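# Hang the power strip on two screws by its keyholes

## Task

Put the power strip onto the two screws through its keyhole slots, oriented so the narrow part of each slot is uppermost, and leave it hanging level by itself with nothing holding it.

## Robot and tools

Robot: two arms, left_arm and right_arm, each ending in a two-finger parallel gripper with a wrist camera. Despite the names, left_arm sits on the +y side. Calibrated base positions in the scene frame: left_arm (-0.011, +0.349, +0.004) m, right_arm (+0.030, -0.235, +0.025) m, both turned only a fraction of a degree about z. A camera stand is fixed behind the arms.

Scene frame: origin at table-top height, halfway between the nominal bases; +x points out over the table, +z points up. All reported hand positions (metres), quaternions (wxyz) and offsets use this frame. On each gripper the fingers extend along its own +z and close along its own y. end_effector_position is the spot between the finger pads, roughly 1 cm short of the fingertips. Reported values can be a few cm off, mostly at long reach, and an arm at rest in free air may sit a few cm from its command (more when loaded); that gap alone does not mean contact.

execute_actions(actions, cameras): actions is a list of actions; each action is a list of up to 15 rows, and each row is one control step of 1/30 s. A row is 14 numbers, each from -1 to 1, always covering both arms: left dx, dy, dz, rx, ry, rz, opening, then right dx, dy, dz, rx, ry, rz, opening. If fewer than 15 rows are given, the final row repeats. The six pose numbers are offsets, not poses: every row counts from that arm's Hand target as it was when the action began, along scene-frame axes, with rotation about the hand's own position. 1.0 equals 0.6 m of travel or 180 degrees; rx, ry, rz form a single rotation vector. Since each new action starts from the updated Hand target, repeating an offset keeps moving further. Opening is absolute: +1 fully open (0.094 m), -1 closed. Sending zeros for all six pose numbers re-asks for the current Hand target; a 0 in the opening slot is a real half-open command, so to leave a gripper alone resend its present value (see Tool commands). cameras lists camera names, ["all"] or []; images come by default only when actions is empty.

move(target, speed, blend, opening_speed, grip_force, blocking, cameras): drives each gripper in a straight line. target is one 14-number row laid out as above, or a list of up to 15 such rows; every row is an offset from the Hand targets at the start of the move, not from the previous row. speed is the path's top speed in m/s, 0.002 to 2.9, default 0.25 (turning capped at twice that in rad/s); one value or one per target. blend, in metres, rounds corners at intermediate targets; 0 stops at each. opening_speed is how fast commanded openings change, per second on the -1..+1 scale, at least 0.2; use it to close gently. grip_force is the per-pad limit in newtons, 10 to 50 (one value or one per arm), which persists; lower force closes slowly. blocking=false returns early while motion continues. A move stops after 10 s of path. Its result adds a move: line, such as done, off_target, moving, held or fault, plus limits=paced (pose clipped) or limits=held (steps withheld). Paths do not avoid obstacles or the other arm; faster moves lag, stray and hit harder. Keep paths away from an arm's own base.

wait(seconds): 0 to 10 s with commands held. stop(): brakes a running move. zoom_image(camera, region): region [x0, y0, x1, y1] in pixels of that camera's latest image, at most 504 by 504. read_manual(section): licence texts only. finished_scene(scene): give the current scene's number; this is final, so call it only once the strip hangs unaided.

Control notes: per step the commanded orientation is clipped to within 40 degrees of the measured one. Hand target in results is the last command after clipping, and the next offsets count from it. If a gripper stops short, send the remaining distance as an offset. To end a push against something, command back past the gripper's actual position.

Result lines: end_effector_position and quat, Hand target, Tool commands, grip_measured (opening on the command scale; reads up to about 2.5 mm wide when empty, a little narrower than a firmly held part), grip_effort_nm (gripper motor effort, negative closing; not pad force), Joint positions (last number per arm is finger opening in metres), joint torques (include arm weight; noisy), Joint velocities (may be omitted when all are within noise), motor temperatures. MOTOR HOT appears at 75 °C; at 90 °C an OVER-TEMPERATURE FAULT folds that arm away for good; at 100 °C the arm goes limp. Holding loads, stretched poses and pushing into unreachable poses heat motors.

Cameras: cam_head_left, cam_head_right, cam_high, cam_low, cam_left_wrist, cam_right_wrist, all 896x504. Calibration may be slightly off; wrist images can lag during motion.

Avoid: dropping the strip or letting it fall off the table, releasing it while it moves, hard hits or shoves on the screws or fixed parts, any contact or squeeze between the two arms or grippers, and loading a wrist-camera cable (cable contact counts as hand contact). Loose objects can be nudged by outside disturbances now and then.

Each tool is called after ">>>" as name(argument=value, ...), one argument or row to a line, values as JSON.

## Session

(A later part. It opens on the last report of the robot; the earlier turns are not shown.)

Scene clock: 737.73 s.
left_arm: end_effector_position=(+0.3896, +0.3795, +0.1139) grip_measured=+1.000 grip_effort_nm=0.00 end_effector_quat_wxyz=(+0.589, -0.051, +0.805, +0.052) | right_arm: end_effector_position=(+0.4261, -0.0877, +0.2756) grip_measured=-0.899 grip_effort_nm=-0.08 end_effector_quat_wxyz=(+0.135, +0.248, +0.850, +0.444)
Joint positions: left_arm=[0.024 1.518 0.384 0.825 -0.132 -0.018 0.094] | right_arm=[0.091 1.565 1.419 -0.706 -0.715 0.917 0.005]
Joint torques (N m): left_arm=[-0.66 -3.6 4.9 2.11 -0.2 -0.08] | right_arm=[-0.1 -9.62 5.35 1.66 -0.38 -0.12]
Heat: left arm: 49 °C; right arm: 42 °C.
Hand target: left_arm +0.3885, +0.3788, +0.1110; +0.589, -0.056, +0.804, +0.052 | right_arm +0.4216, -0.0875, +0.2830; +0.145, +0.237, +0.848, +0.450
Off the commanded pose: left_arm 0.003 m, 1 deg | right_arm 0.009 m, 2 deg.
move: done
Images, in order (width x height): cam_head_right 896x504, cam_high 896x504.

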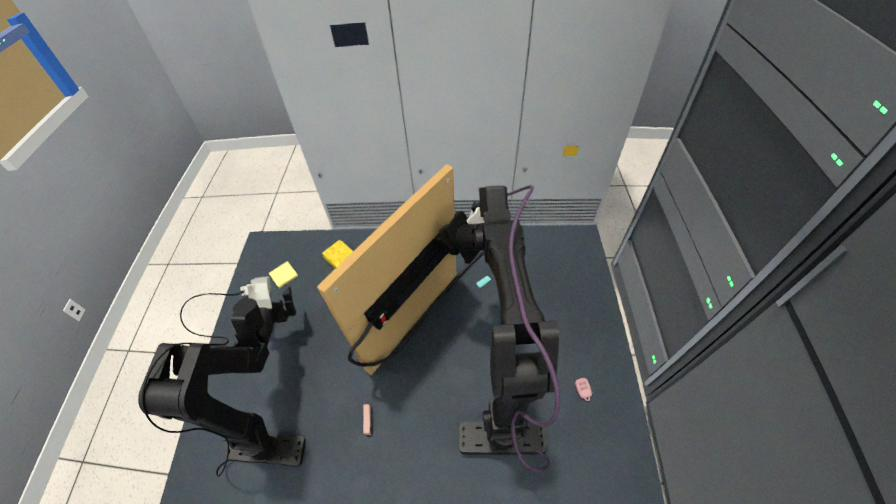

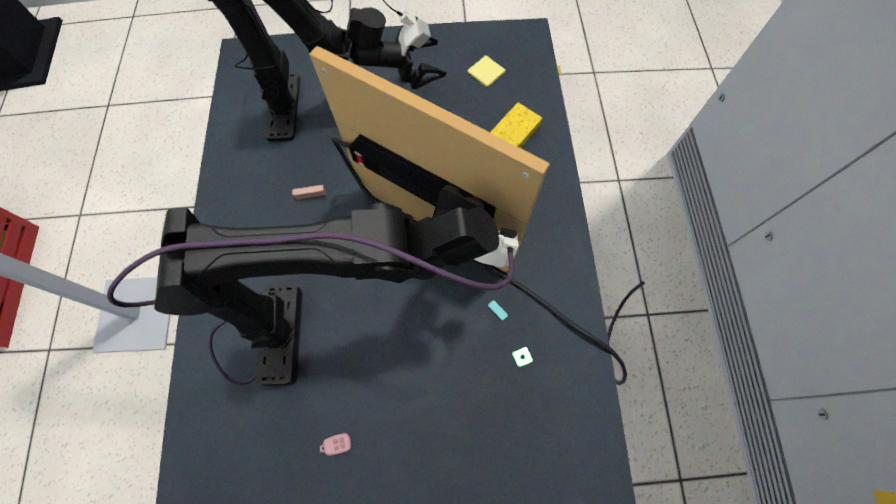

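>>> move(
  target=[0,0,0,0,0,0,1,0.0,0.0,0.0200,0,0,0,-0.9],
  speed=0.012,
  cameras=["cam_high"],
)

>>> zoom_image(
  camera="cam_high",
  region=[430, 170, 530, 245],
)

Scene clock: 745.57 s.
left_arm: end_effector_position=(+0.3896, +0.3795, +0.1139) grip_measured=+1.000 grip_effort_nm=0.00 end_effector_quat_wxyz=(+0.589, -0.051, +0.805, +0.052) | right_arm: end_effector_position=(+0.4256, -0.0878, +0.2774) grip_measured=-0.899 grip_effort_nm=-0.08 end_effector_quat_wxyz=(+0.134, +0.248, +0.850, +0.444)
Joint positions: left_arm=[0.024 1.518 0.384 0.825 -0.132 -0.018 0.094] | right_arm=[0.091 1.565 1.427 -0.717 -0.715 0.917 0.005]
Joint torques (N m): left_arm=[-0.66 -3.6 4.89 2.11 -0.21 -0.08] | right_arm=[0.1 -9.25 8.8 1.32 -0.38 -0.05]
Heat: left arm: 49 °C; right arm: 41 °C.
Hand target: left_arm +0.3885, +0.3788, +0.1110; +0.589, -0.056, +0.804, +0.052 | right_arm +0.4216, -0.0875, +0.2949; +0.145, +0.237, +0.848, +0.450
Off the commanded pose: left_arm 0.003 m, 1 deg | right_arm 0.018 m, 2 deg.
move: off_target (right_arm)
Images, in order (width x height): cam_high 896x504.

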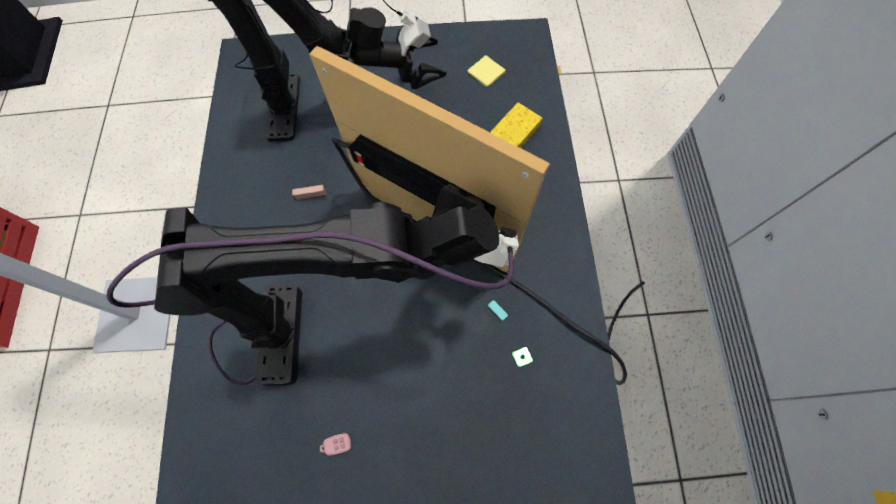

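Scaled by 5.040 from the camera's 896x504 image, which has a finer 1280x720 frame.

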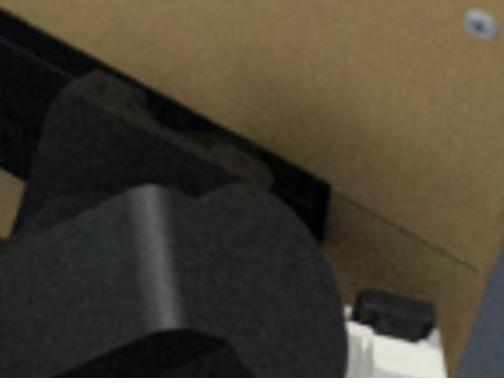

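>>> move(
  target=[0,0,0,0,0,0,1,0.0,0.0,0.0067,0,0,0,-0.9],
  speed=0.012,
  cameras=["cam_high"],
)

>>> zoom_image(
  camera="cam_high",
  region=[430, 170, 530, 245],
)

Scene clock: 746.87 s.
left_arm: end_effector_position=(+0.3896, +0.3795, +0.1139) grip_measured=+1.000 grip_effort_nm=0.00 end_effector_quat_wxyz=(+0.589, -0.051, +0.805, +0.052) | right_arm: end_effector_position=(+0.4245, -0.0879, +0.2811) grip_measured=-0.899 grip_effort_nm=-0.08 end_effector_quat_wxyz=(+0.132, +0.249, +0.851, +0.443)
Joint positions: left_arm=[0.024 1.518 0.384 0.825 -0.132 -0.018 0.094] | right_arm=[0.091 1.565 1.444 -0.738 -0.715 0.917 0.005]
Joint torques (N m): left_arm=[-0.66 -3.62 4.9 2.11 -0.2 -0.08] | right_arm=[-0.18 -9.06 9.07 1.35 -0.38 -0.07]
Heat: left arm: 49 °C; right arm: 41 °C.
Hand target: left_arm +0.3885, +0.3788, +0.1110; +0.589, -0.056, +0.804, +0.052 | right_arm +0.4216, -0.0875, +0.2990; +0.145, +0.237, +0.848, +0.450
Off the commanded pose: left_arm 0.003 m, 1 deg | right_arm 0.018 m, 2 deg.
move: off_target (right_arm)
Images, in order (width x height): cam_high 896x504.

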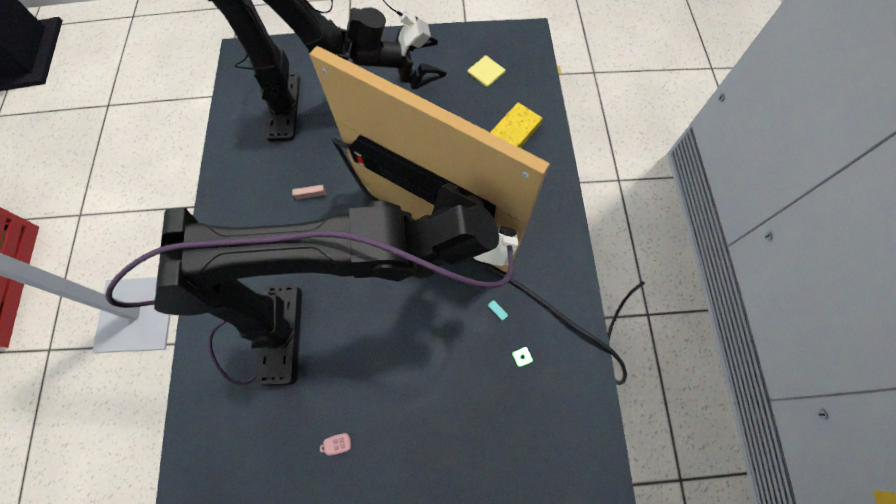

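Scaled by 5.040 from the camera's 896x504 image, which has a finer 1280x720 frame.

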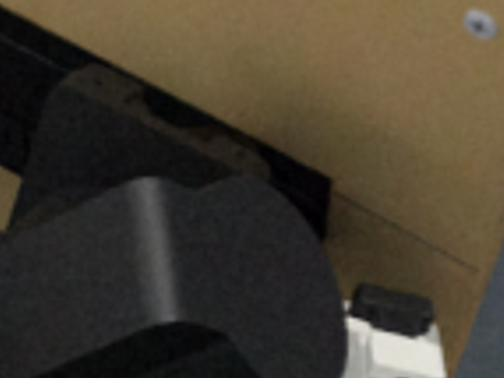

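>>> move(
  target=[
    [0,0,0,0,0,0,1,0.0,-0.0100,0.0900,0,0,0,-0.9],
    [0,0,0,0,0,0,1,0.2363,-0.2178,-0.2000,-0.2795,0.1437,-0.0340,-0.3],
    [0,0,0,0,0,0,1,0.2687,-0.1693,-0.3000,-0.2795,0.1437,-0.0340,-0.3],
  ],
  speed=[0.12, 0.25, 0.2],
  blend=[0.03, 0.03, 0],
  cameras=["cam_right_wrist", "cam_high"],
)

>>> zoom_image(
  camera="cam_high",
  region=[430, 170, 530, 245],
)

Scene clock: 763.80 s.
left_arm: end_effector_position=(+0.3896, +0.3795, +0.1139) grip_measured=+1.000 grip_effort_nm=0.00 end_effector_quat_wxyz=(+0.589, -0.051, +0.805, +0.052) | right_arm: end_effector_position=(+0.5754, -0.1867, +0.1201) grip_measured=-0.302 grip_effort_nm=0.09 end_effector_quat_wxyz=(+0.127, +0.279, +0.952, +0.011)
Joint positions: left_arm=[0.024 1.518 0.384 0.825 -0.132 -0.018 0.094] | right_arm=[0.133 2.676 2.847 -1.498 0.079 0.674 0.033]
Joint torques (N m): left_arm=[-0.68 -3.6 4.89 2.11 -0.2 -0.07] | right_arm=[-0.23 -13.63 7.04 1.11 0.11 0.07]
Heat: left arm: 49 °C; right arm: 43 °C.
Hand target: left_arm +0.3885, +0.3788, +0.1110; +0.589, -0.056, +0.804, +0.052 | right_arm +0.5828, -0.1892, +0.1190; +0.067, +0.289, +0.955, -0.020
Off the commanded pose: left_arm 0.003 m, 1 deg | right_arm 0.008 m, 8 deg.
elbow stopped short (right arm): the move would have taken joint 3 (elbow) straighter than the controller allows.
move: off_target (right_arm); blend cut to 0.0273 m at target 1, 0 m at target 2; target 2's new opening was sent with right_arm's hand 0.004 m and 11 deg from that target
camera_calibration:
cam_right_wrist: T_world_to_cam=[[-0.509214, -0.853498, -0.110642, 0.151871], [-0.854689, 0.486406, 0.181425, 0.596953], [-0.101029, 0.186949, -0.977161, 0.300452], [0, 0, 0, 1]] pos_world=[0.617898, -0.21691, 0.202091]
Images, in order (width x height): cam_high 896x504, cam_right_wrist 896x504.

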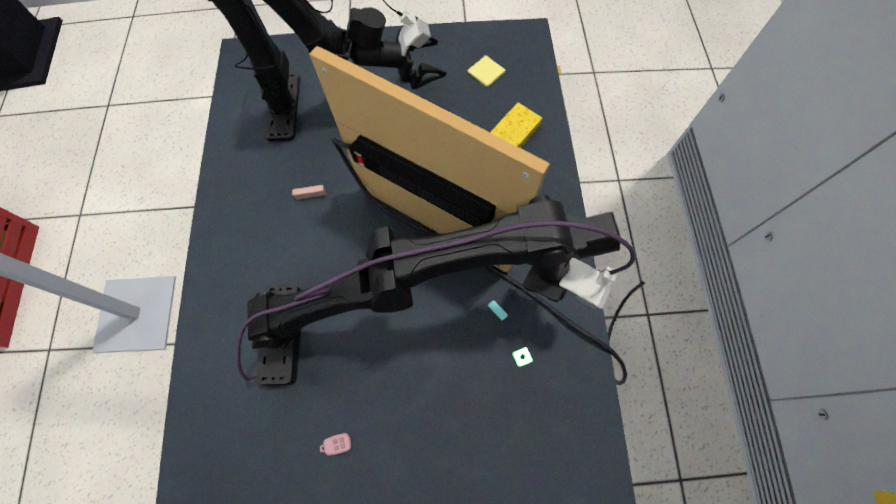

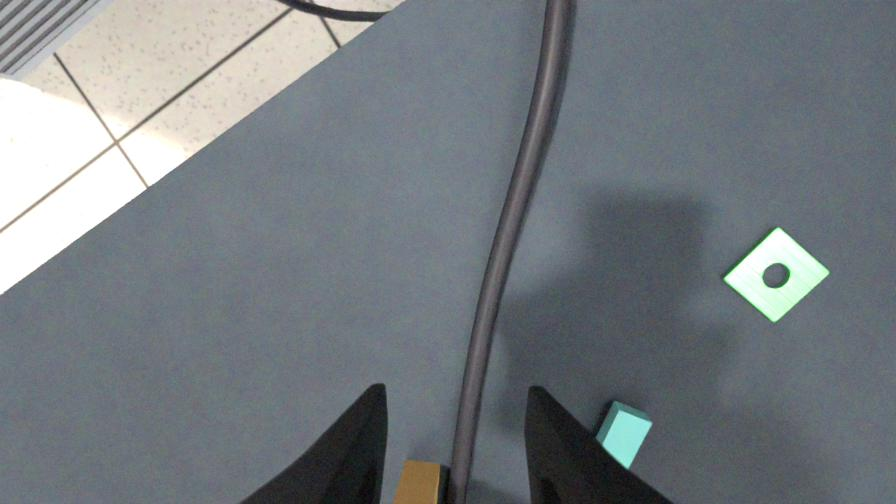

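Scaled by 5.040 from the camera's 896x504 image, which has a finer 1280x720 frame.

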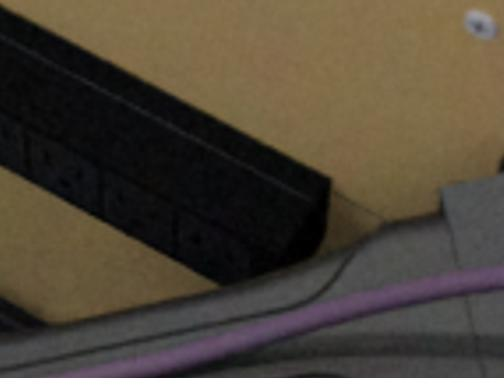

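>>> move(
  target=[0,0,0,0,0,0,1,-0.0305,0.0085,-0.1450,0,0,0,-0.3],
  speed=0.12,
)

Scene clock: 767.17 s.
left_arm: end_effector_position=(+0.3896, +0.3795, +0.1139) grip_measured=+1.000 grip_effort_nm=0.00 end_effector_quat_wxyz=(+0.589, -0.051, +0.805, +0.052) | right_arm: end_effector_position=(+0.5647, -0.1846, +0.0469) grip_measured=-0.302 grip_effort_nm=0.08 end_effector_quat_wxyz=(+0.072, +0.288, +0.955, -0.011)
Joint positions: left_arm=[0.024 1.518 0.384 0.825 -0.132 -0.018 0.094] | right_arm=[0.139 2.678 2.571 -1.34 0.079 0.7 0.033]
Joint torques (N m): left_arm=[-0.64 -3.6 4.9 2.11 -0.2 -0.07] | right_arm=[0.62 -13.35 4.93 0.86 0.12 0.04]
Motor temperatures (°C): left_arm=[26 27 40 49 27 27 26] | right_arm=[27 29 43 34 26 25 24]
Heat: left arm: 49 °C; right arm: 43 °C.
Hand target: left_arm +0.3885, +0.3788, +0.1110; +0.589, -0.056, +0.804, +0.052 | right_arm +0.5644, -0.1841, +0.0319; +0.067, +0.288, +0.955, -0.020
Off the commanded pose: left_arm 0.003 m, 1 deg | right_arm 0.015 m, 1 deg.
move: off_target (right_arm)

>>> move(
  target=[0,0,0,0,0,0,1,0,0,-0.0333,0,0,0,-0.3],
  speed=0.06,
)

Scene clock: 769.07 s.
left_arm: end_effector_position=(+0.3896, +0.3795, +0.1139) grip_measured=+1.000 grip_effort_nm=0.00 end_effector_quat_wxyz=(+0.589, -0.051, +0.805, +0.052) | right_arm: end_effector_position=(+0.5647, -0.1846, +0.0225) grip_measured=-0.302 grip_effort_nm=0.08 end_effector_quat_wxyz=(+0.068, +0.288, +0.955, -0.013)
Joint positions: left_arm=[0.024 1.518 0.384 0.825 -0.132 -0.018 0.094] | right_arm=[0.139 2.678 2.475 -1.252 0.079 0.7 0.033]
Joint torques (N m): left_arm=[-0.66 -3.6 4.9 2.11 -0.2 -0.08] | right_arm=[0.5 -14.06 4.97 0.9 0.11 0.07]
Heat: left arm: 49 °C; right arm: 43 °C.
Hand target: left_arm +0.3885, +0.3788, +0.1110; +0.589, -0.056, +0.804, +0.052 | right_arm +0.5644, -0.1841, +0.0119; +0.067, +0.288, +0.955, -0.020
Off the commanded pose: left_arm 0.003 m, 1 deg | right_arm 0.011 m, 1 deg.
move: off_target (right_arm)

>>> move(
  target=[
    [0,0,0,0,0,0,1,0,0,-0.0150,0,0,0,-0.3],
    [0,0,0,0,0,0,1,0,0,-0.0150,0,0,0,-0.98],
  ],
  speed=0.03,
  opening_speed=1.0,
)

Scene clock: 771.03 s.
left_arm: end_effector_position=(+0.3896, +0.3795, +0.1139) grip_measured=+1.000 grip_effort_nm=0.00 end_effector_quat_wxyz=(+0.589, -0.051, +0.805, +0.052) | right_arm: end_effector_position=(+0.5659, -0.1853, +0.0154) grip_measured=-0.823 grip_effort_nm=-1.03 end_effector_quat_wxyz=(+0.071, +0.290, +0.954, -0.014)
Joint positions: left_arm=[0.024 1.518 0.384 0.825 -0.132 -0.018 0.094] | right_arm=[0.139 2.678 2.446 -1.22 0.083 0.703 0.008]
Joint torques (N m): left_arm=[-0.65 -3.6 4.9 2.1 -0.21 -0.08] | right_arm=[0.43 -13.97 4.51 0.91 0.08 0.02]
Heat: left arm: 49 °C; right arm: 43 °C.
Hand target: left_arm +0.3885, +0.3788, +0.1110; +0.589, -0.056, +0.804, +0.052 | right_arm +0.5644, -0.1841, +0.0029; +0.067, +0.288, +0.955, -0.020
Off the commanded pose: left_arm 0.003 m, 1 deg | right_arm 0.013 m, 1 deg.
move: off_target (right_arm); target 2's new opening was sent with right_arm's hand 0.013 m and 1 deg from that target

>>> move(
  target=[
    [0,0,0,0,0,0,1,-0.0528,-0.0225,0.0200,0,0,0,-0.98],
    [0,0,0,0,0,0,1,-0.1058,0.0028,0.0200,0,0,0,-0.98],
  ],
  speed=0.08,
  blend=[0.015, 0],
  cameras=["cam_high", "cam_head_right"],
)

>>> zoom_image(
  camera="cam_head_right",
  region=[330, 200, 510, 380],
)

>>> zoom_image(
  camera="cam_high",
  region=[320, 110, 560, 320],
)

Scene clock: 773.97 s.
left_arm: end_effector_position=(+0.3896, +0.3795, +0.1139) grip_measured=+1.000 grip_effort_nm=0.00 end_effector_quat_wxyz=(+0.589, -0.051, +0.805, +0.052) | right_arm: end_effector_position=(+0.5214, -0.1875, +0.0145) grip_measured=-0.823 grip_effort_nm=-1.03 end_effector_quat_wxyz=(+0.094, +0.296, +0.950, -0.011)
Joint positions: left_arm=[0.024 1.518 0.384 0.825 -0.132 -0.018 0.094] | right_arm=[0.151 2.372 1.867 -0.902 0.099 0.727 0.008]
Joint torques (N m): left_arm=[-0.66 -3.59 4.92 2.11 -0.21 -0.08] | right_arm=[1.17 -15.66 3.3 0.3 -0.02 0.06]
Heat: left arm: 49 °C; right arm: 42 °C.
Hand target: left_arm +0.3885, +0.3788, +0.1110; +0.589, -0.056, +0.804, +0.052 | right_arm +0.5010, -0.1823, +0.0151; +0.067, +0.288, +0.955, -0.020
Off the commanded pose: left_arm 0.003 m, 1 deg | right_arm 0.021 m, 3 deg.
move: off_target (right_arm)
Images, in order (width x height): cam_head_right 896x504, cam_high 896x504.

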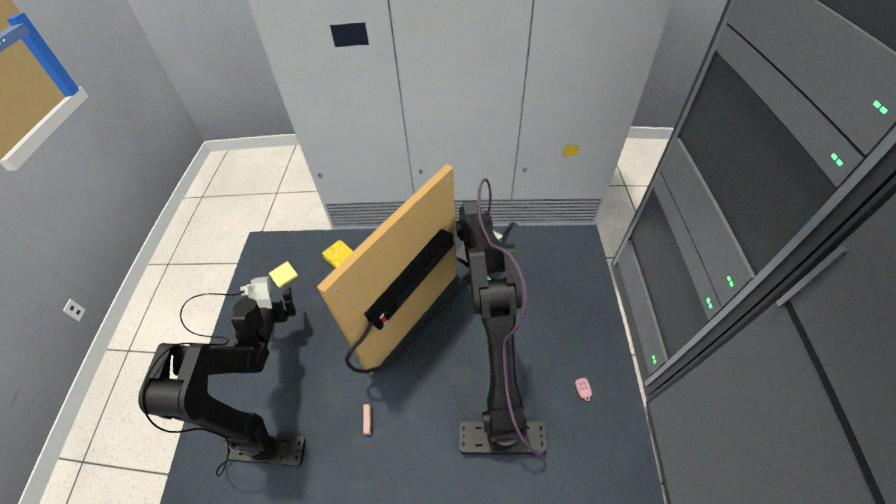

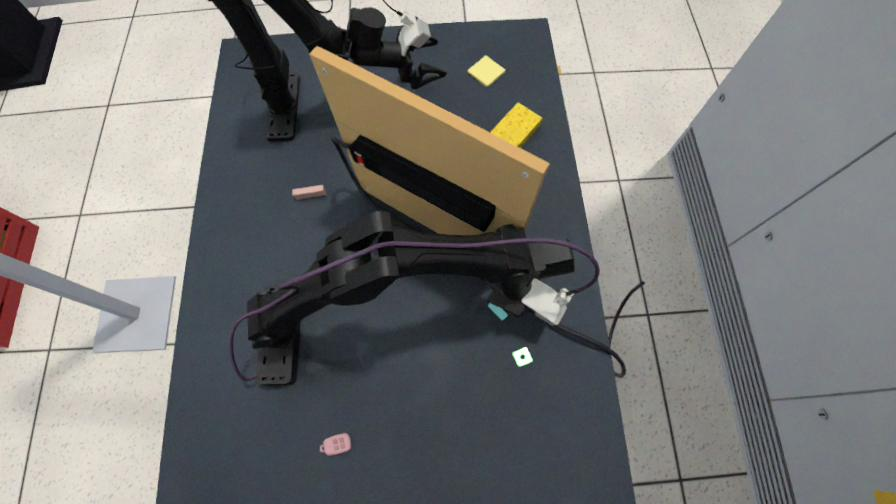

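Scaled by 2.800 from the camera's 896x504 image, which has a finer 1280x720 frame.

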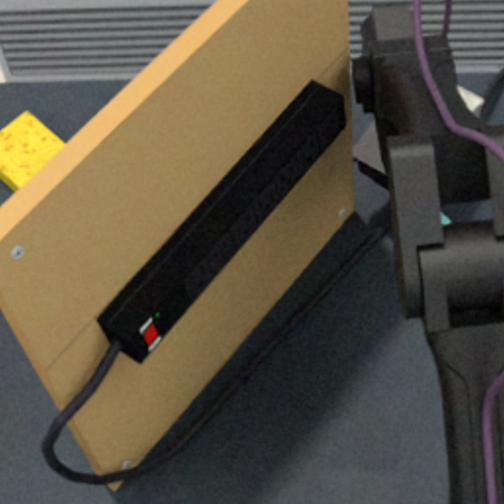

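Scaled by 2.100 from the camera's 896x504 image, which has a finer 1280x720 frame.

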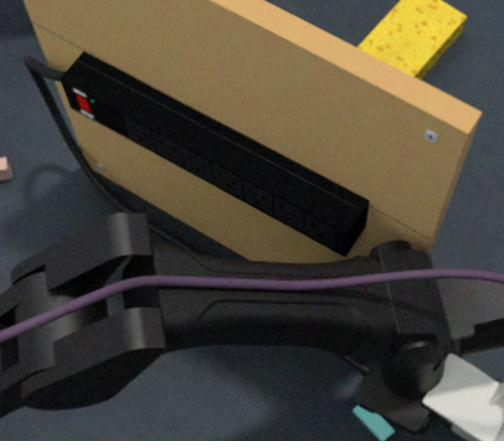

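>>> zoom_image(
  camera="cam_head_right",
  region=[420, 205, 470, 247],
)

>>> zoom_image(
  camera="cam_high",
  region=[460, 180, 540, 240],
)

Scaled by 10.080 from the camera's 896x504 image, which has a finer 1280x720 frame.

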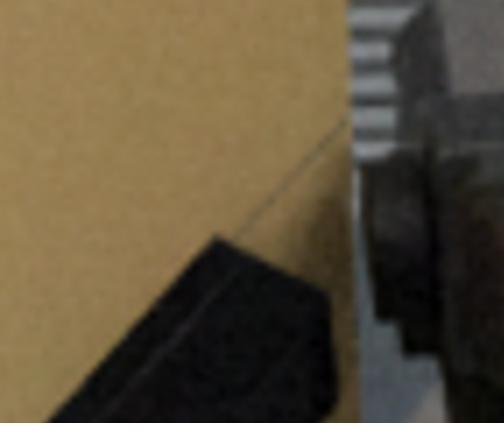

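Scaled by 6.300 from the camera's 896x504 image, which has a finer 1280x720 frame.

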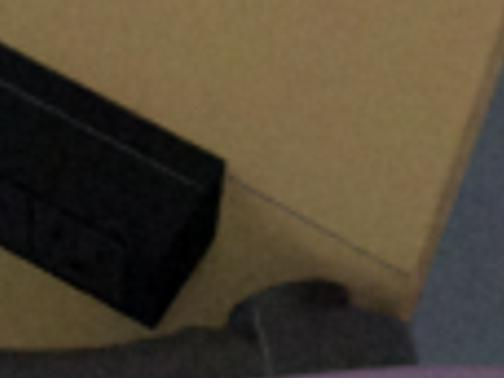

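>>> move(
  target=[
    [0,0,0,0,0,0,1,0.0300,0.0,0.0,0,0,0,-0.4],
    [0,0,0,0,0,0,1,0.0300,0.0,0.1800,0,0,0,-0.4],
  ],
  speed=[0.05, 0.12],
  opening_speed=0.8,
  cameras=["cam_high", "cam_head_right"],
)

>>> zoom_image(
  camera="cam_high",
  region=[320, 110, 560, 320],
)

>>> zoom_image(
  camera="cam_head_right",
  region=[330, 200, 510, 380],
)

Scene clock: 785.27 s.
left_arm: end_effector_position=(+0.3896, +0.3795, +0.1139) grip_measured=+1.000 grip_effort_nm=0.00 end_effector_quat_wxyz=(+0.589, -0.051, +0.805, +0.052) | right_arm: end_effector_position=(+0.5193, -0.1853, +0.1286) grip_measured=-0.402 grip_effort_nm=0.08 end_effector_quat_wxyz=(+0.076, +0.293, +0.953, -0.016)
Joint positions: left_arm=[0.024 1.518 0.384 0.825 -0.132 -0.018 0.094] | right_arm=[0.154 2.397 2.372 -1.421 0.093 0.726 0.028]
Joint torques (N m): left_arm=[-0.66 -3.62 4.9 2.11 -0.2 -0.08] | right_arm=[0.35 -11.3 7.97 0.58 0.02 -0.02]
Motor temperatures (°C): left_arm=[26 27 39 49 27 27 26] | right_arm=[27 34 41 33 26 25 24]
Heat: left arm: 49 °C; right arm: 41 °C.
Hand target: left_arm +0.3885, +0.3788, +0.1110; +0.589, -0.056, +0.804, +0.052 | right_arm +0.5190, -0.1824, +0.1229; +0.067, +0.288, +0.955, -0.020
Off the commanded pose: left_arm 0.003 m, 1 deg | right_arm 0.006 m, 1 deg.
move: done
Images, in order (width x height): cam_head_right 896x504, cam_high 896x504.

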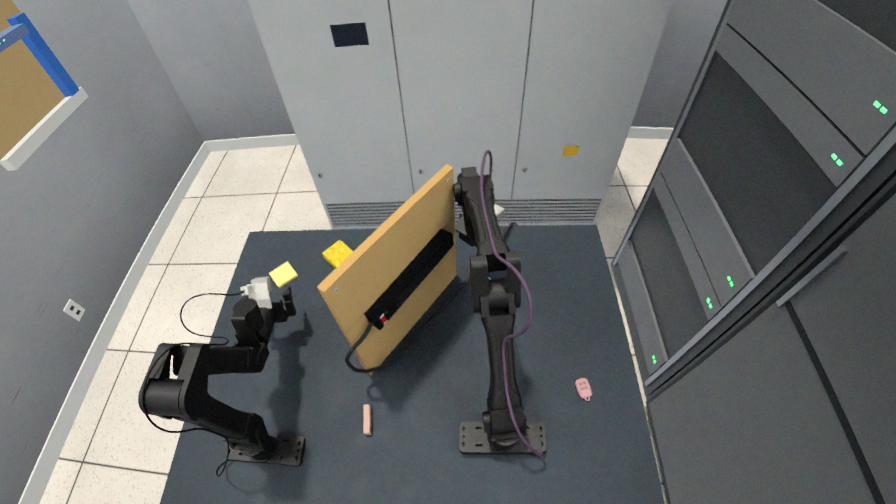

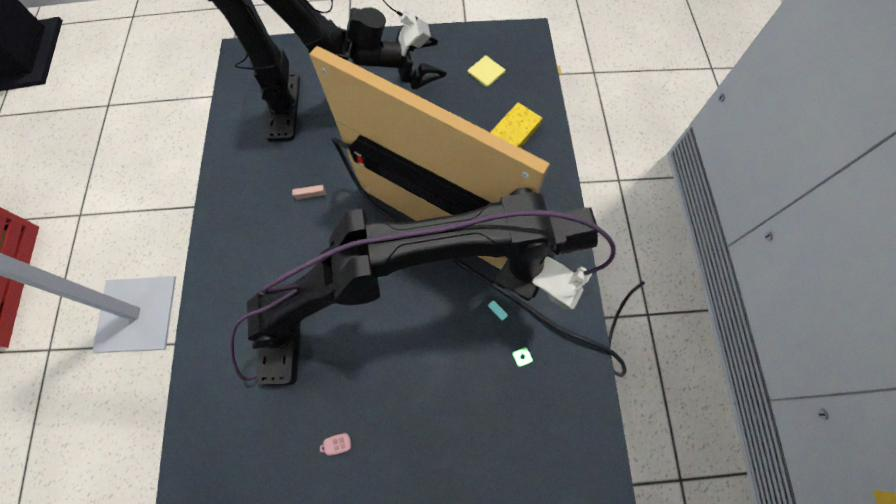

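Scaled by 2.100 from the camera's 896x504 image, which has a finer 1280x720 frame.

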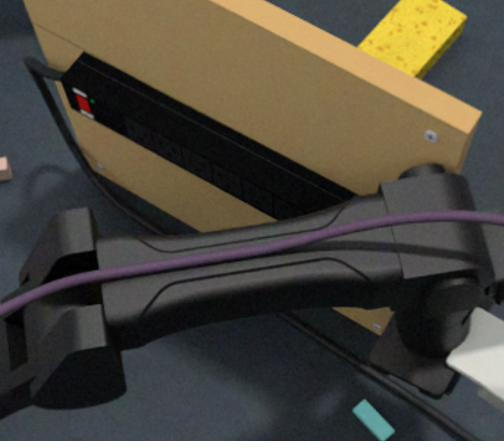

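Scaled by 2.800 from the camera's 896x504 image, which has a finer 1280x720 frame.

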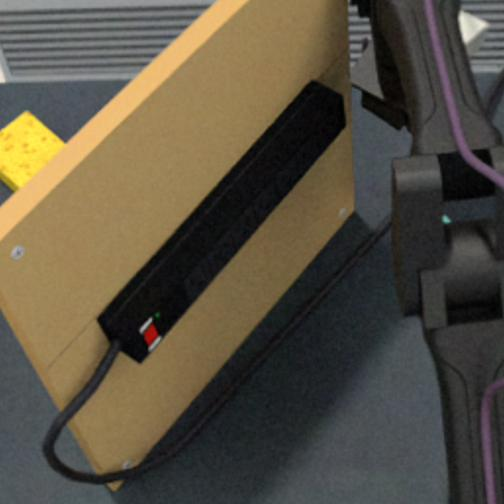

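>>> move(
  target=[
    [0,0,0,0,0,0,1,0.0,-0.0293,0.3618,0,0,0,-0.9],
    [0,0,0,0,0,0,1,-0.1603,0.1600,0.3535,0.2795,-0.1437,0.0340,-0.9],
    [0,0,0,0,0,0,1,-0.1603,0.1600,0.2887,0.2795,-0.1437,0.0340,-0.9],
    [0,0,0,0,0,0,1,-0.1623,0.1580,0.2640,0.2795,-0.1437,0.0340,-0.9],
  ],
  speed=[0.25, 0.25, 0.1, 0.03],
  blend=[0.05, 0.02, 0.005, 0],
  opening_speed=1.5,
)

Scene clock: 806.67 s.
left_arm: end_effector_position=(+0.3896, +0.3795, +0.1139) grip_measured=+1.000 grip_effort_nm=0.00 end_effector_quat_wxyz=(+0.589, -0.051, +0.805, +0.052) | right_arm: end_effector_position=(+0.4262, -0.0881, +0.2737) grip_measured=-0.899 grip_effort_nm=-0.08 end_effector_quat_wxyz=(+0.136, +0.244, +0.851, +0.445)
Joint positions: left_arm=[0.024 1.518 0.384 0.825 -0.132 -0.018 0.094] | right_arm=[0.088 1.567 1.413 -0.701 -0.719 0.906 0.005]
Joint torques (N m): left_arm=[-0.66 -3.6 4.9 2.1 -0.2 -0.07] | right_arm=[0.06 -9.8 5.48 1.66 -0.35 0.02]
Heat: left arm: 49 °C; right arm: 42 °C.
Hand target: left_arm +0.3885, +0.3788, +0.1110; +0.589, -0.056, +0.804, +0.052 | right_arm +0.4216, -0.0876, +0.2814; +0.145, +0.237, +0.848, +0.450
Off the commanded pose: left_arm 0.003 m, 1 deg | right_arm 0.009 m, 2 deg.
move: done; blend cut to 0.0194 m at target 2

>>> move(
  target=[
    [0,0,0,0,0,0,1,0.0,0.0,0.0350,0,0,0,-0.9],
    [0,0,0,0,0,0,1,0.0,-0.0100,0.1000,0,0,0,-0.9],
    [0,0,0,0,0,0,1,0.0500,-0.1200,0.1000,0,0,0,-0.9],
  ],
  speed=[0.02, 0.1, 0.2],
  blend=[0.003, 0.02, 0],
  cameras=["cam_high", "cam_head_right"],
)

>>> zoom_image(
  camera="cam_high",
  region=[460, 180, 540, 240],
)

>>> zoom_image(
  camera="cam_head_right",
  region=[420, 205, 470, 247],
)

Scene clock: 810.43 s.
left_arm: end_effector_position=(+0.3896, +0.3795, +0.1139) grip_measured=+1.000 grip_effort_nm=0.00 end_effector_quat_wxyz=(+0.589, -0.051, +0.805, +0.052) | right_arm: end_effector_position=(+0.4500, -0.1637, +0.3371) grip_measured=-0.899 grip_effort_nm=-0.08 end_effector_quat_wxyz=(+0.148, +0.247, +0.849, +0.444)
Joint positions: left_arm=[0.024 1.518 0.384 0.825 -0.132 -0.018 0.094] | right_arm=[-0.134 1.751 1.895 -1.145 -0.839 0.673 0.005]
Joint torques (N m): left_arm=[-0.66 -3.62 4.89 2.11 -0.2 -0.08] | right_arm=[0.53 -6.84 8.49 1.17 -0.53 -0.09]
Heat: left arm: 49 °C; right arm: 42 °C.
Hand target: left_arm +0.3885, +0.3788, +0.1110; +0.589, -0.056, +0.804, +0.052 | right_arm +0.4517, -0.1596, +0.3413; +0.145, +0.237, +0.849, +0.450
Off the commanded pose: left_arm 0.003 m, 1 deg | right_arm 0.006 m, 1 deg.
move: done; blend cut to 0.0197 m at target 2
Images, in order (width x height): cam_head_right 896x504, cam_high 896x504.

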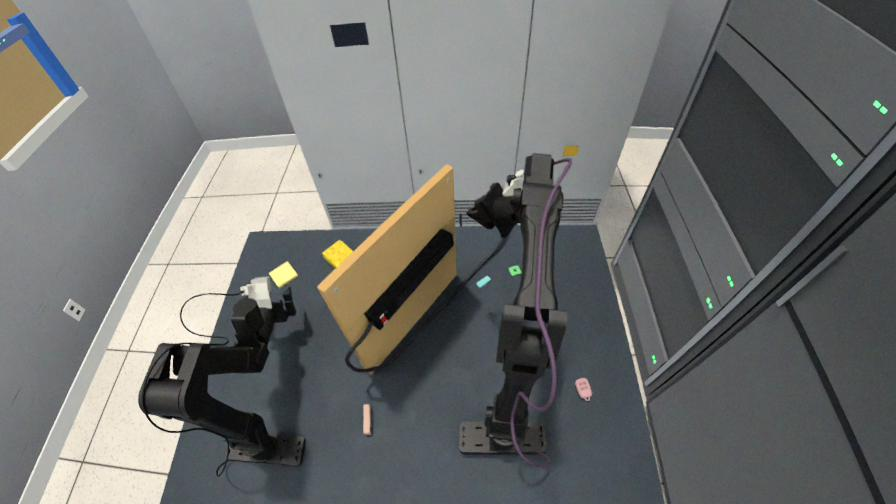

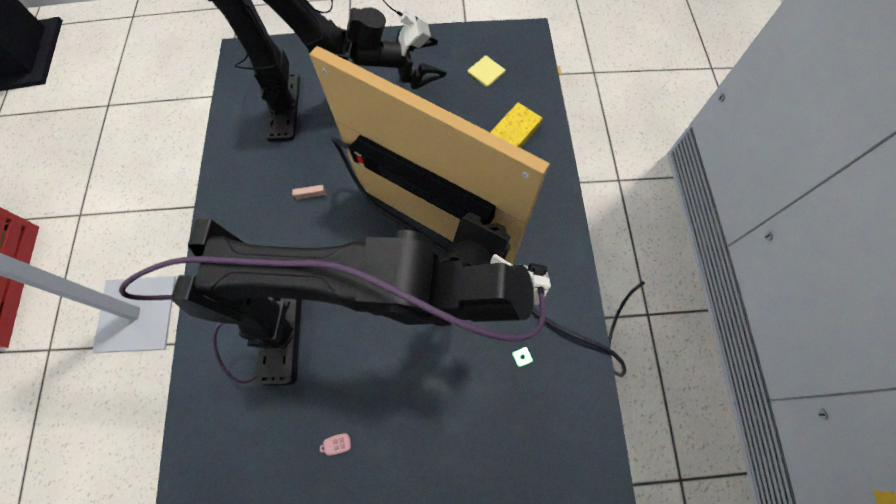

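Scaled by 6.300 from the camera's 896x504 image, which has a finer 1280x720 frame.

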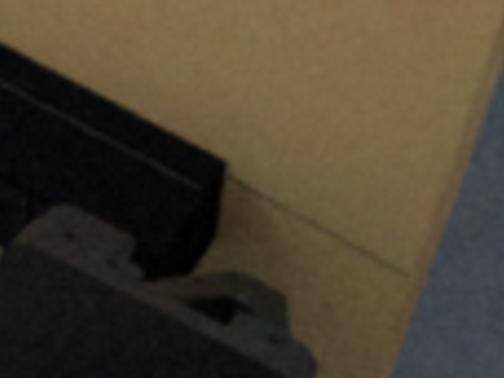

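Scaled by 10.080 from the camera's 896x504 image, which has a finer 1280x720 frame.

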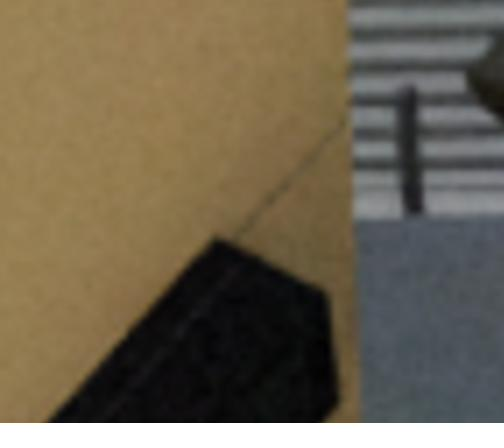

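>>> move(
  target=[
    [0,0,0,0,0,0,1,-0.1200,-0.0300,-0.0500,-0.0700,0.0460,0,-0.3],
    [0,0,0,0,0,0,1,-0.3088,0.0912,-0.2855,-0.1851,0.1230,0,-0.3],
  ],
  speed=0.25,
  blend=[0.04, 0],
  opening_speed=1.5,
  cameras=["cam_right_wrist"],
)

Scene clock: 822.90 s.
left_arm: end_effector_position=(+0.3896, +0.3795, +0.1139) grip_measured=+1.000 grip_effort_nm=0.00 end_effector_quat_wxyz=(+0.589, -0.051, +0.805, +0.052) | right_arm: end_effector_position=(+0.2651, -0.1046, +0.1656) grip_measured=-0.302 grip_effort_nm=0.08 end_effector_quat_wxyz=(+0.027, +0.268, +0.954, +0.131)
Joint positions: left_arm=[0.024 1.518 0.384 0.825 -0.132 -0.018 0.094] | right_arm=[0.408 1.358 1.144 -1.151 -0.172 0.954 0.033]
Joint torques (N m): left_arm=[-0.66 -3.59 4.9 2.11 -0.2 -0.08] | right_arm=[0.43 -6.83 5.01 1.03 0 0.01]
Heat: left arm: 49 °C; right arm: 43 °C.
Hand target: left_arm +0.3885, +0.3788, +0.1110; +0.589, -0.056, +0.804, +0.052 | right_arm +0.2663, -0.1048, +0.1700; +0.043, +0.267, +0.953, +0.137
Off the commanded pose: left_arm 0.003 m, 1 deg | right_arm 0.005 m, 2 deg.
move: done
camera_calibration:
cam_right_wrist: T_world_to_cam=[[-0.487291, -0.824539, -0.287546, 0.0954612], [-0.841205, 0.354863, 0.407979, 0.228699], [-0.234356, 0.440689, -0.866528, 0.341749], [0, 0, 0, 1]] pos_world=[0.318991, -0.153051, 0.23028]
Images, in order (width x height): cam_right_wrist 896x504.

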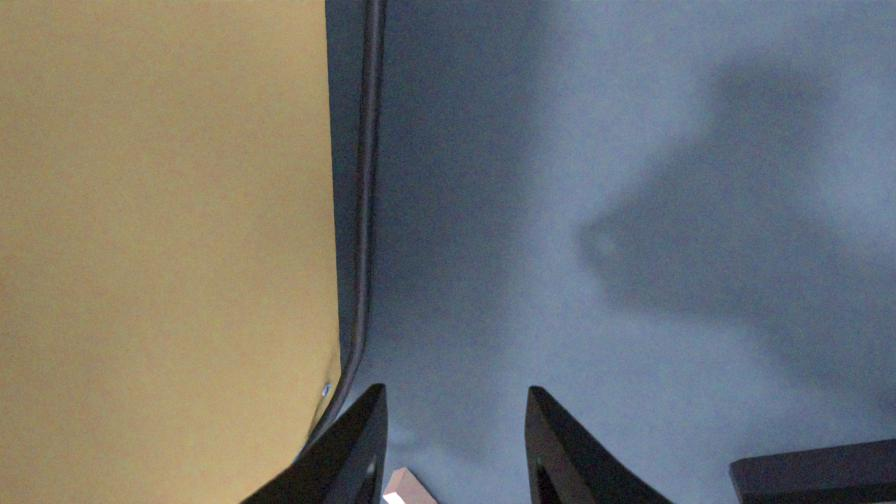

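>>> move(
  target=[0,0,0,0,0,0,1,-0.1077,0.1865,-0.0743,0.0463,-0.0307,0,-0.574],
  speed=0.2,
  opening_speed=1.5,
  cameras=["cam_right_wrist"],
)

Scene clock: 828.77 s.
left_arm: end_effector_position=(+0.3896, +0.3795, +0.1139) grip_measured=+1.000 grip_effort_nm=0.00 end_effector_quat_wxyz=(+0.589, -0.051, +0.805, +0.052) | right_arm: end_effector_position=(+0.2009, +0.0077, +0.1255) grip_measured=-0.572 grip_effort_nm=-0.09 end_effector_quat_wxyz=(+0.061, +0.262, +0.939, +0.215)
Joint positions: left_arm=[0.024 1.518 0.384 0.825 -0.132 -0.018 0.094] | right_arm=[0.95 1.262 0.848 -0.707 -0.04 1.484 0.02]
Joint torques (N m): left_arm=[-0.66 -3.62 4.89 2.11 -0.2 -0.07] | right_arm=[0.47 -4.75 5.19 1.37 0.16 0.08]
Heat: left arm: 49 °C; right arm: 42 °C.
Hand target: left_arm +0.3885, +0.3788, +0.1110; +0.589, -0.056, +0.804, +0.052 | right_arm +0.2017, +0.0071, +0.1255; +0.069, +0.262, +0.937, +0.218
Off the commanded pose: left_arm 0.003 m, 1 deg | right_arm 0.001 m, 1 deg.
move: done
camera_calibration:
cam_right_wrist: T_world_to_cam=[[-0.446393, -0.76915, -0.45732, 0.157971], [-0.883956, 0.299572, 0.358995, 0.166397], [-0.139121, 0.564503, -0.813622, 0.215808], [0, 0, 0, 1]] pos_world=[0.247628, -0.0501685, 0.188094]
Images, in order (width x height): cam_right_wrist 896x504.

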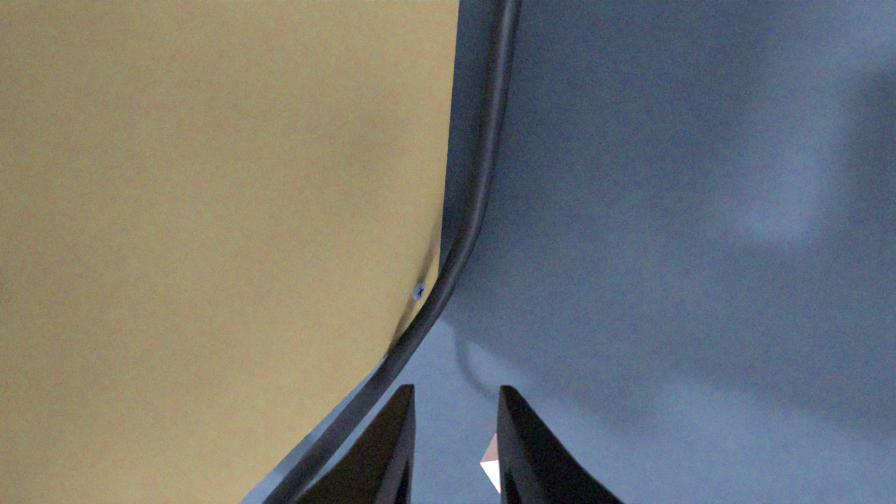

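>>> move(
  target=[
    [0,0,0,0,0,0,1,0.0285,-0.0140,-0.0258,0,0,0,-0.574],
    [0,0,0,0,0,0,1,0.0687,0.0433,-0.1692,0,0,0,-0.574],
  ],
  speed=[0.12, 0.06],
  blend=[0.01, 0],
  cameras=["cam_right_wrist"],
)

Scene clock: 837.97 s.
left_arm: end_effector_position=(+0.3896, +0.3795, +0.1139) grip_measured=+1.000 grip_effort_nm=0.00 end_effector_quat_wxyz=(+0.589, -0.051, +0.805, +0.052) | right_arm: end_effector_position=(+0.2498, +0.0360, +0.0892) grip_measured=-0.575 grip_effort_nm=0.03 end_effector_quat_wxyz=(+0.098, +0.260, +0.919, +0.279)
Joint positions: left_arm=[0.024 1.518 0.384 0.825 -0.132 -0.018 0.094] | right_arm=[0.878 1.42 0.736 -0.289 -0.057 1.426 0.02]
Joint torques (N m): left_arm=[-0.66 -3.62 4.9 2.11 -0.2 -0.07] | right_arm=[1.02 7.34 1.65 2.05 0 0.01]
Heat: left arm: 49 °C; right arm: 41 °C.
Hand target: left_arm +0.3885, +0.3788, +0.1110; +0.589, -0.056, +0.804, +0.052 | right_arm +0.2430, +0.0330, +0.0239; +0.069, +0.262, +0.937, +0.218
Off the commanded pose: left_arm 0.003 m, 1 deg | right_arm 0.066 m, 8 deg.
move: off_target (right_arm)
camera_calibration:
cam_right_wrist: T_world_to_cam=[[-0.401964, -0.706283, -0.582742, 0.182627], [-0.914433, 0.276759, 0.295326, 0.228306], [-0.0473044, 0.651589, -0.757096, 0.145883], [0, 0, 0, 1]] pos_world=[0.289081, -0.0292551, 0.149447]
Images, in order (width x height): cam_right_wrist 896x504.

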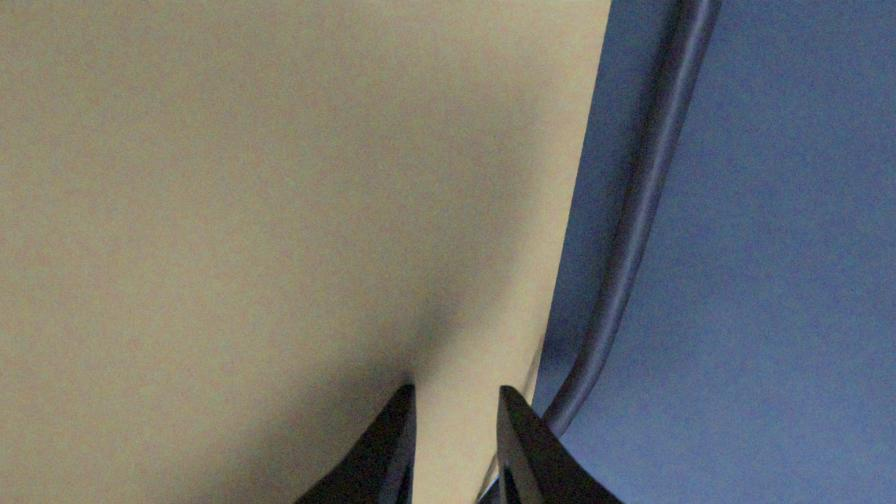

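>>> move(
  target=[
    [0,0,0,0,0,0,1,-0.0200,-0.0300,0.1050,0,0,0,-0.574],
    [0,0,0,0,0,0,1,-0.0403,-0.0700,0.1602,0,0,0,-0.574],
  ],
  speed=0.1,
  blend=[0.01, 0],
  cameras=["cam_high", "cam_head_right"],
)

>>> zoom_image(
  camera="cam_high",
  region=[320, 110, 520, 240],
)

>>> zoom_image(
  camera="cam_head_right",
  region=[340, 200, 480, 370],
)

Scene clock: 840.97 s.
left_arm: end_effector_position=(+0.3896, +0.3795, +0.1139) grip_measured=+1.000 grip_effort_nm=0.00 end_effector_quat_wxyz=(+0.589, -0.051, +0.805, +0.052) | right_arm: end_effector_position=(+0.2148, -0.0116, +0.1069) grip_measured=-0.575 grip_effort_nm=0.03 end_effector_quat_wxyz=(+0.063, +0.265, +0.940, +0.205)
Joint positions: left_arm=[0.024 1.518 0.384 0.825 -0.132 -0.018 0.094] | right_arm=[0.854 1.268 0.784 -0.659 -0.069 1.398 0.02]
Joint torques (N m): left_arm=[-0.65 -3.6 4.9 2.11 -0.2 -0.08] | right_arm=[-0.42 -5.31 8.49 1.1 -0.13 -0.02]
Heat: left arm: 49 °C; right arm: 41 °C.
Hand target: left_arm +0.3885, +0.3788, +0.1110; +0.589, -0.056, +0.804, +0.052 | right_arm +0.2188, -0.0090, +0.1200; +0.069, +0.262, +0.937, +0.218
Off the commanded pose: left_arm 0.003 m, 1 deg | right_arm 0.014 m, 2 deg.
move: off_target (right_arm)
Images, in order (width x height): cam_head_right 896x504, cam_high 896x504.

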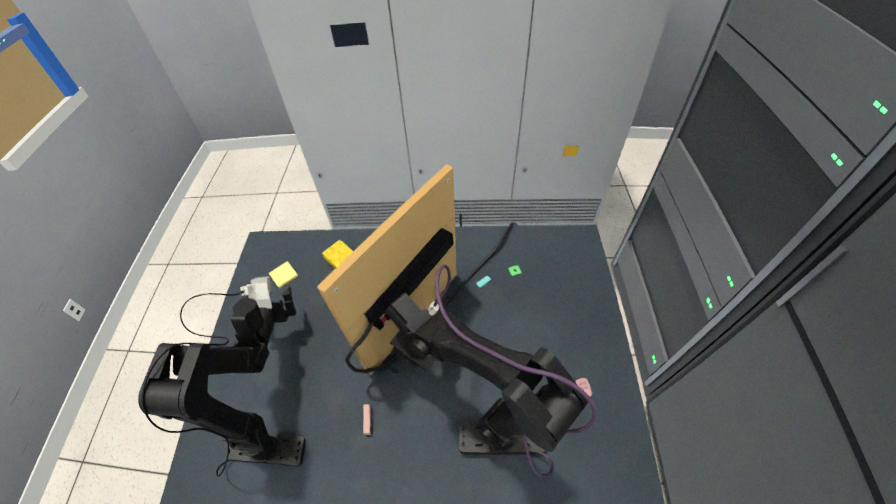

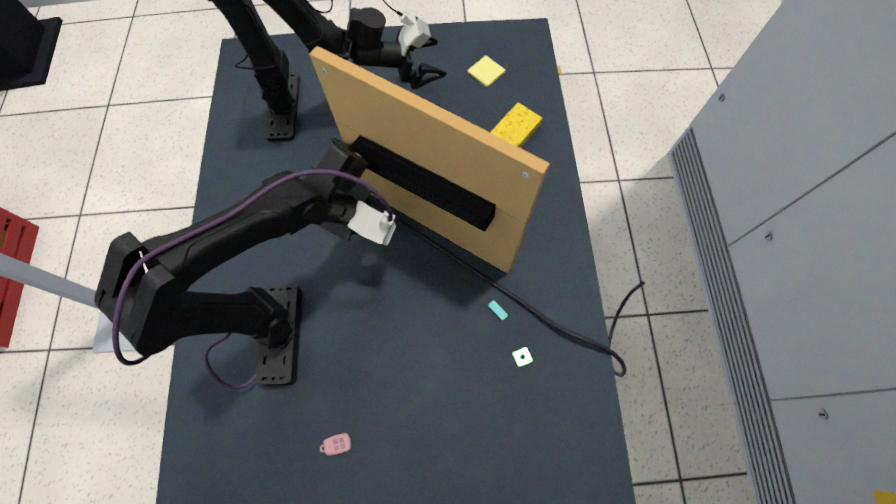

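Scaled by 2.520 from the camera's 896x504 image, which has a finer 1280x720 frame.

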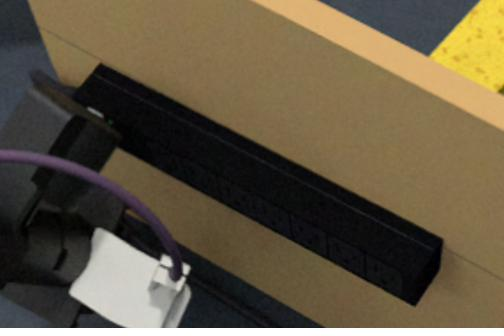

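Scaled by 2.965 from the camera's 896x504 image, which has a finer 1280x720 frame.

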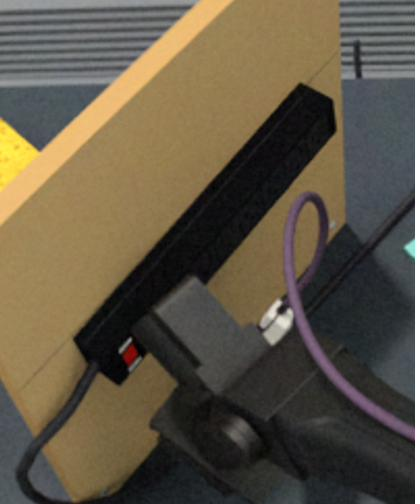

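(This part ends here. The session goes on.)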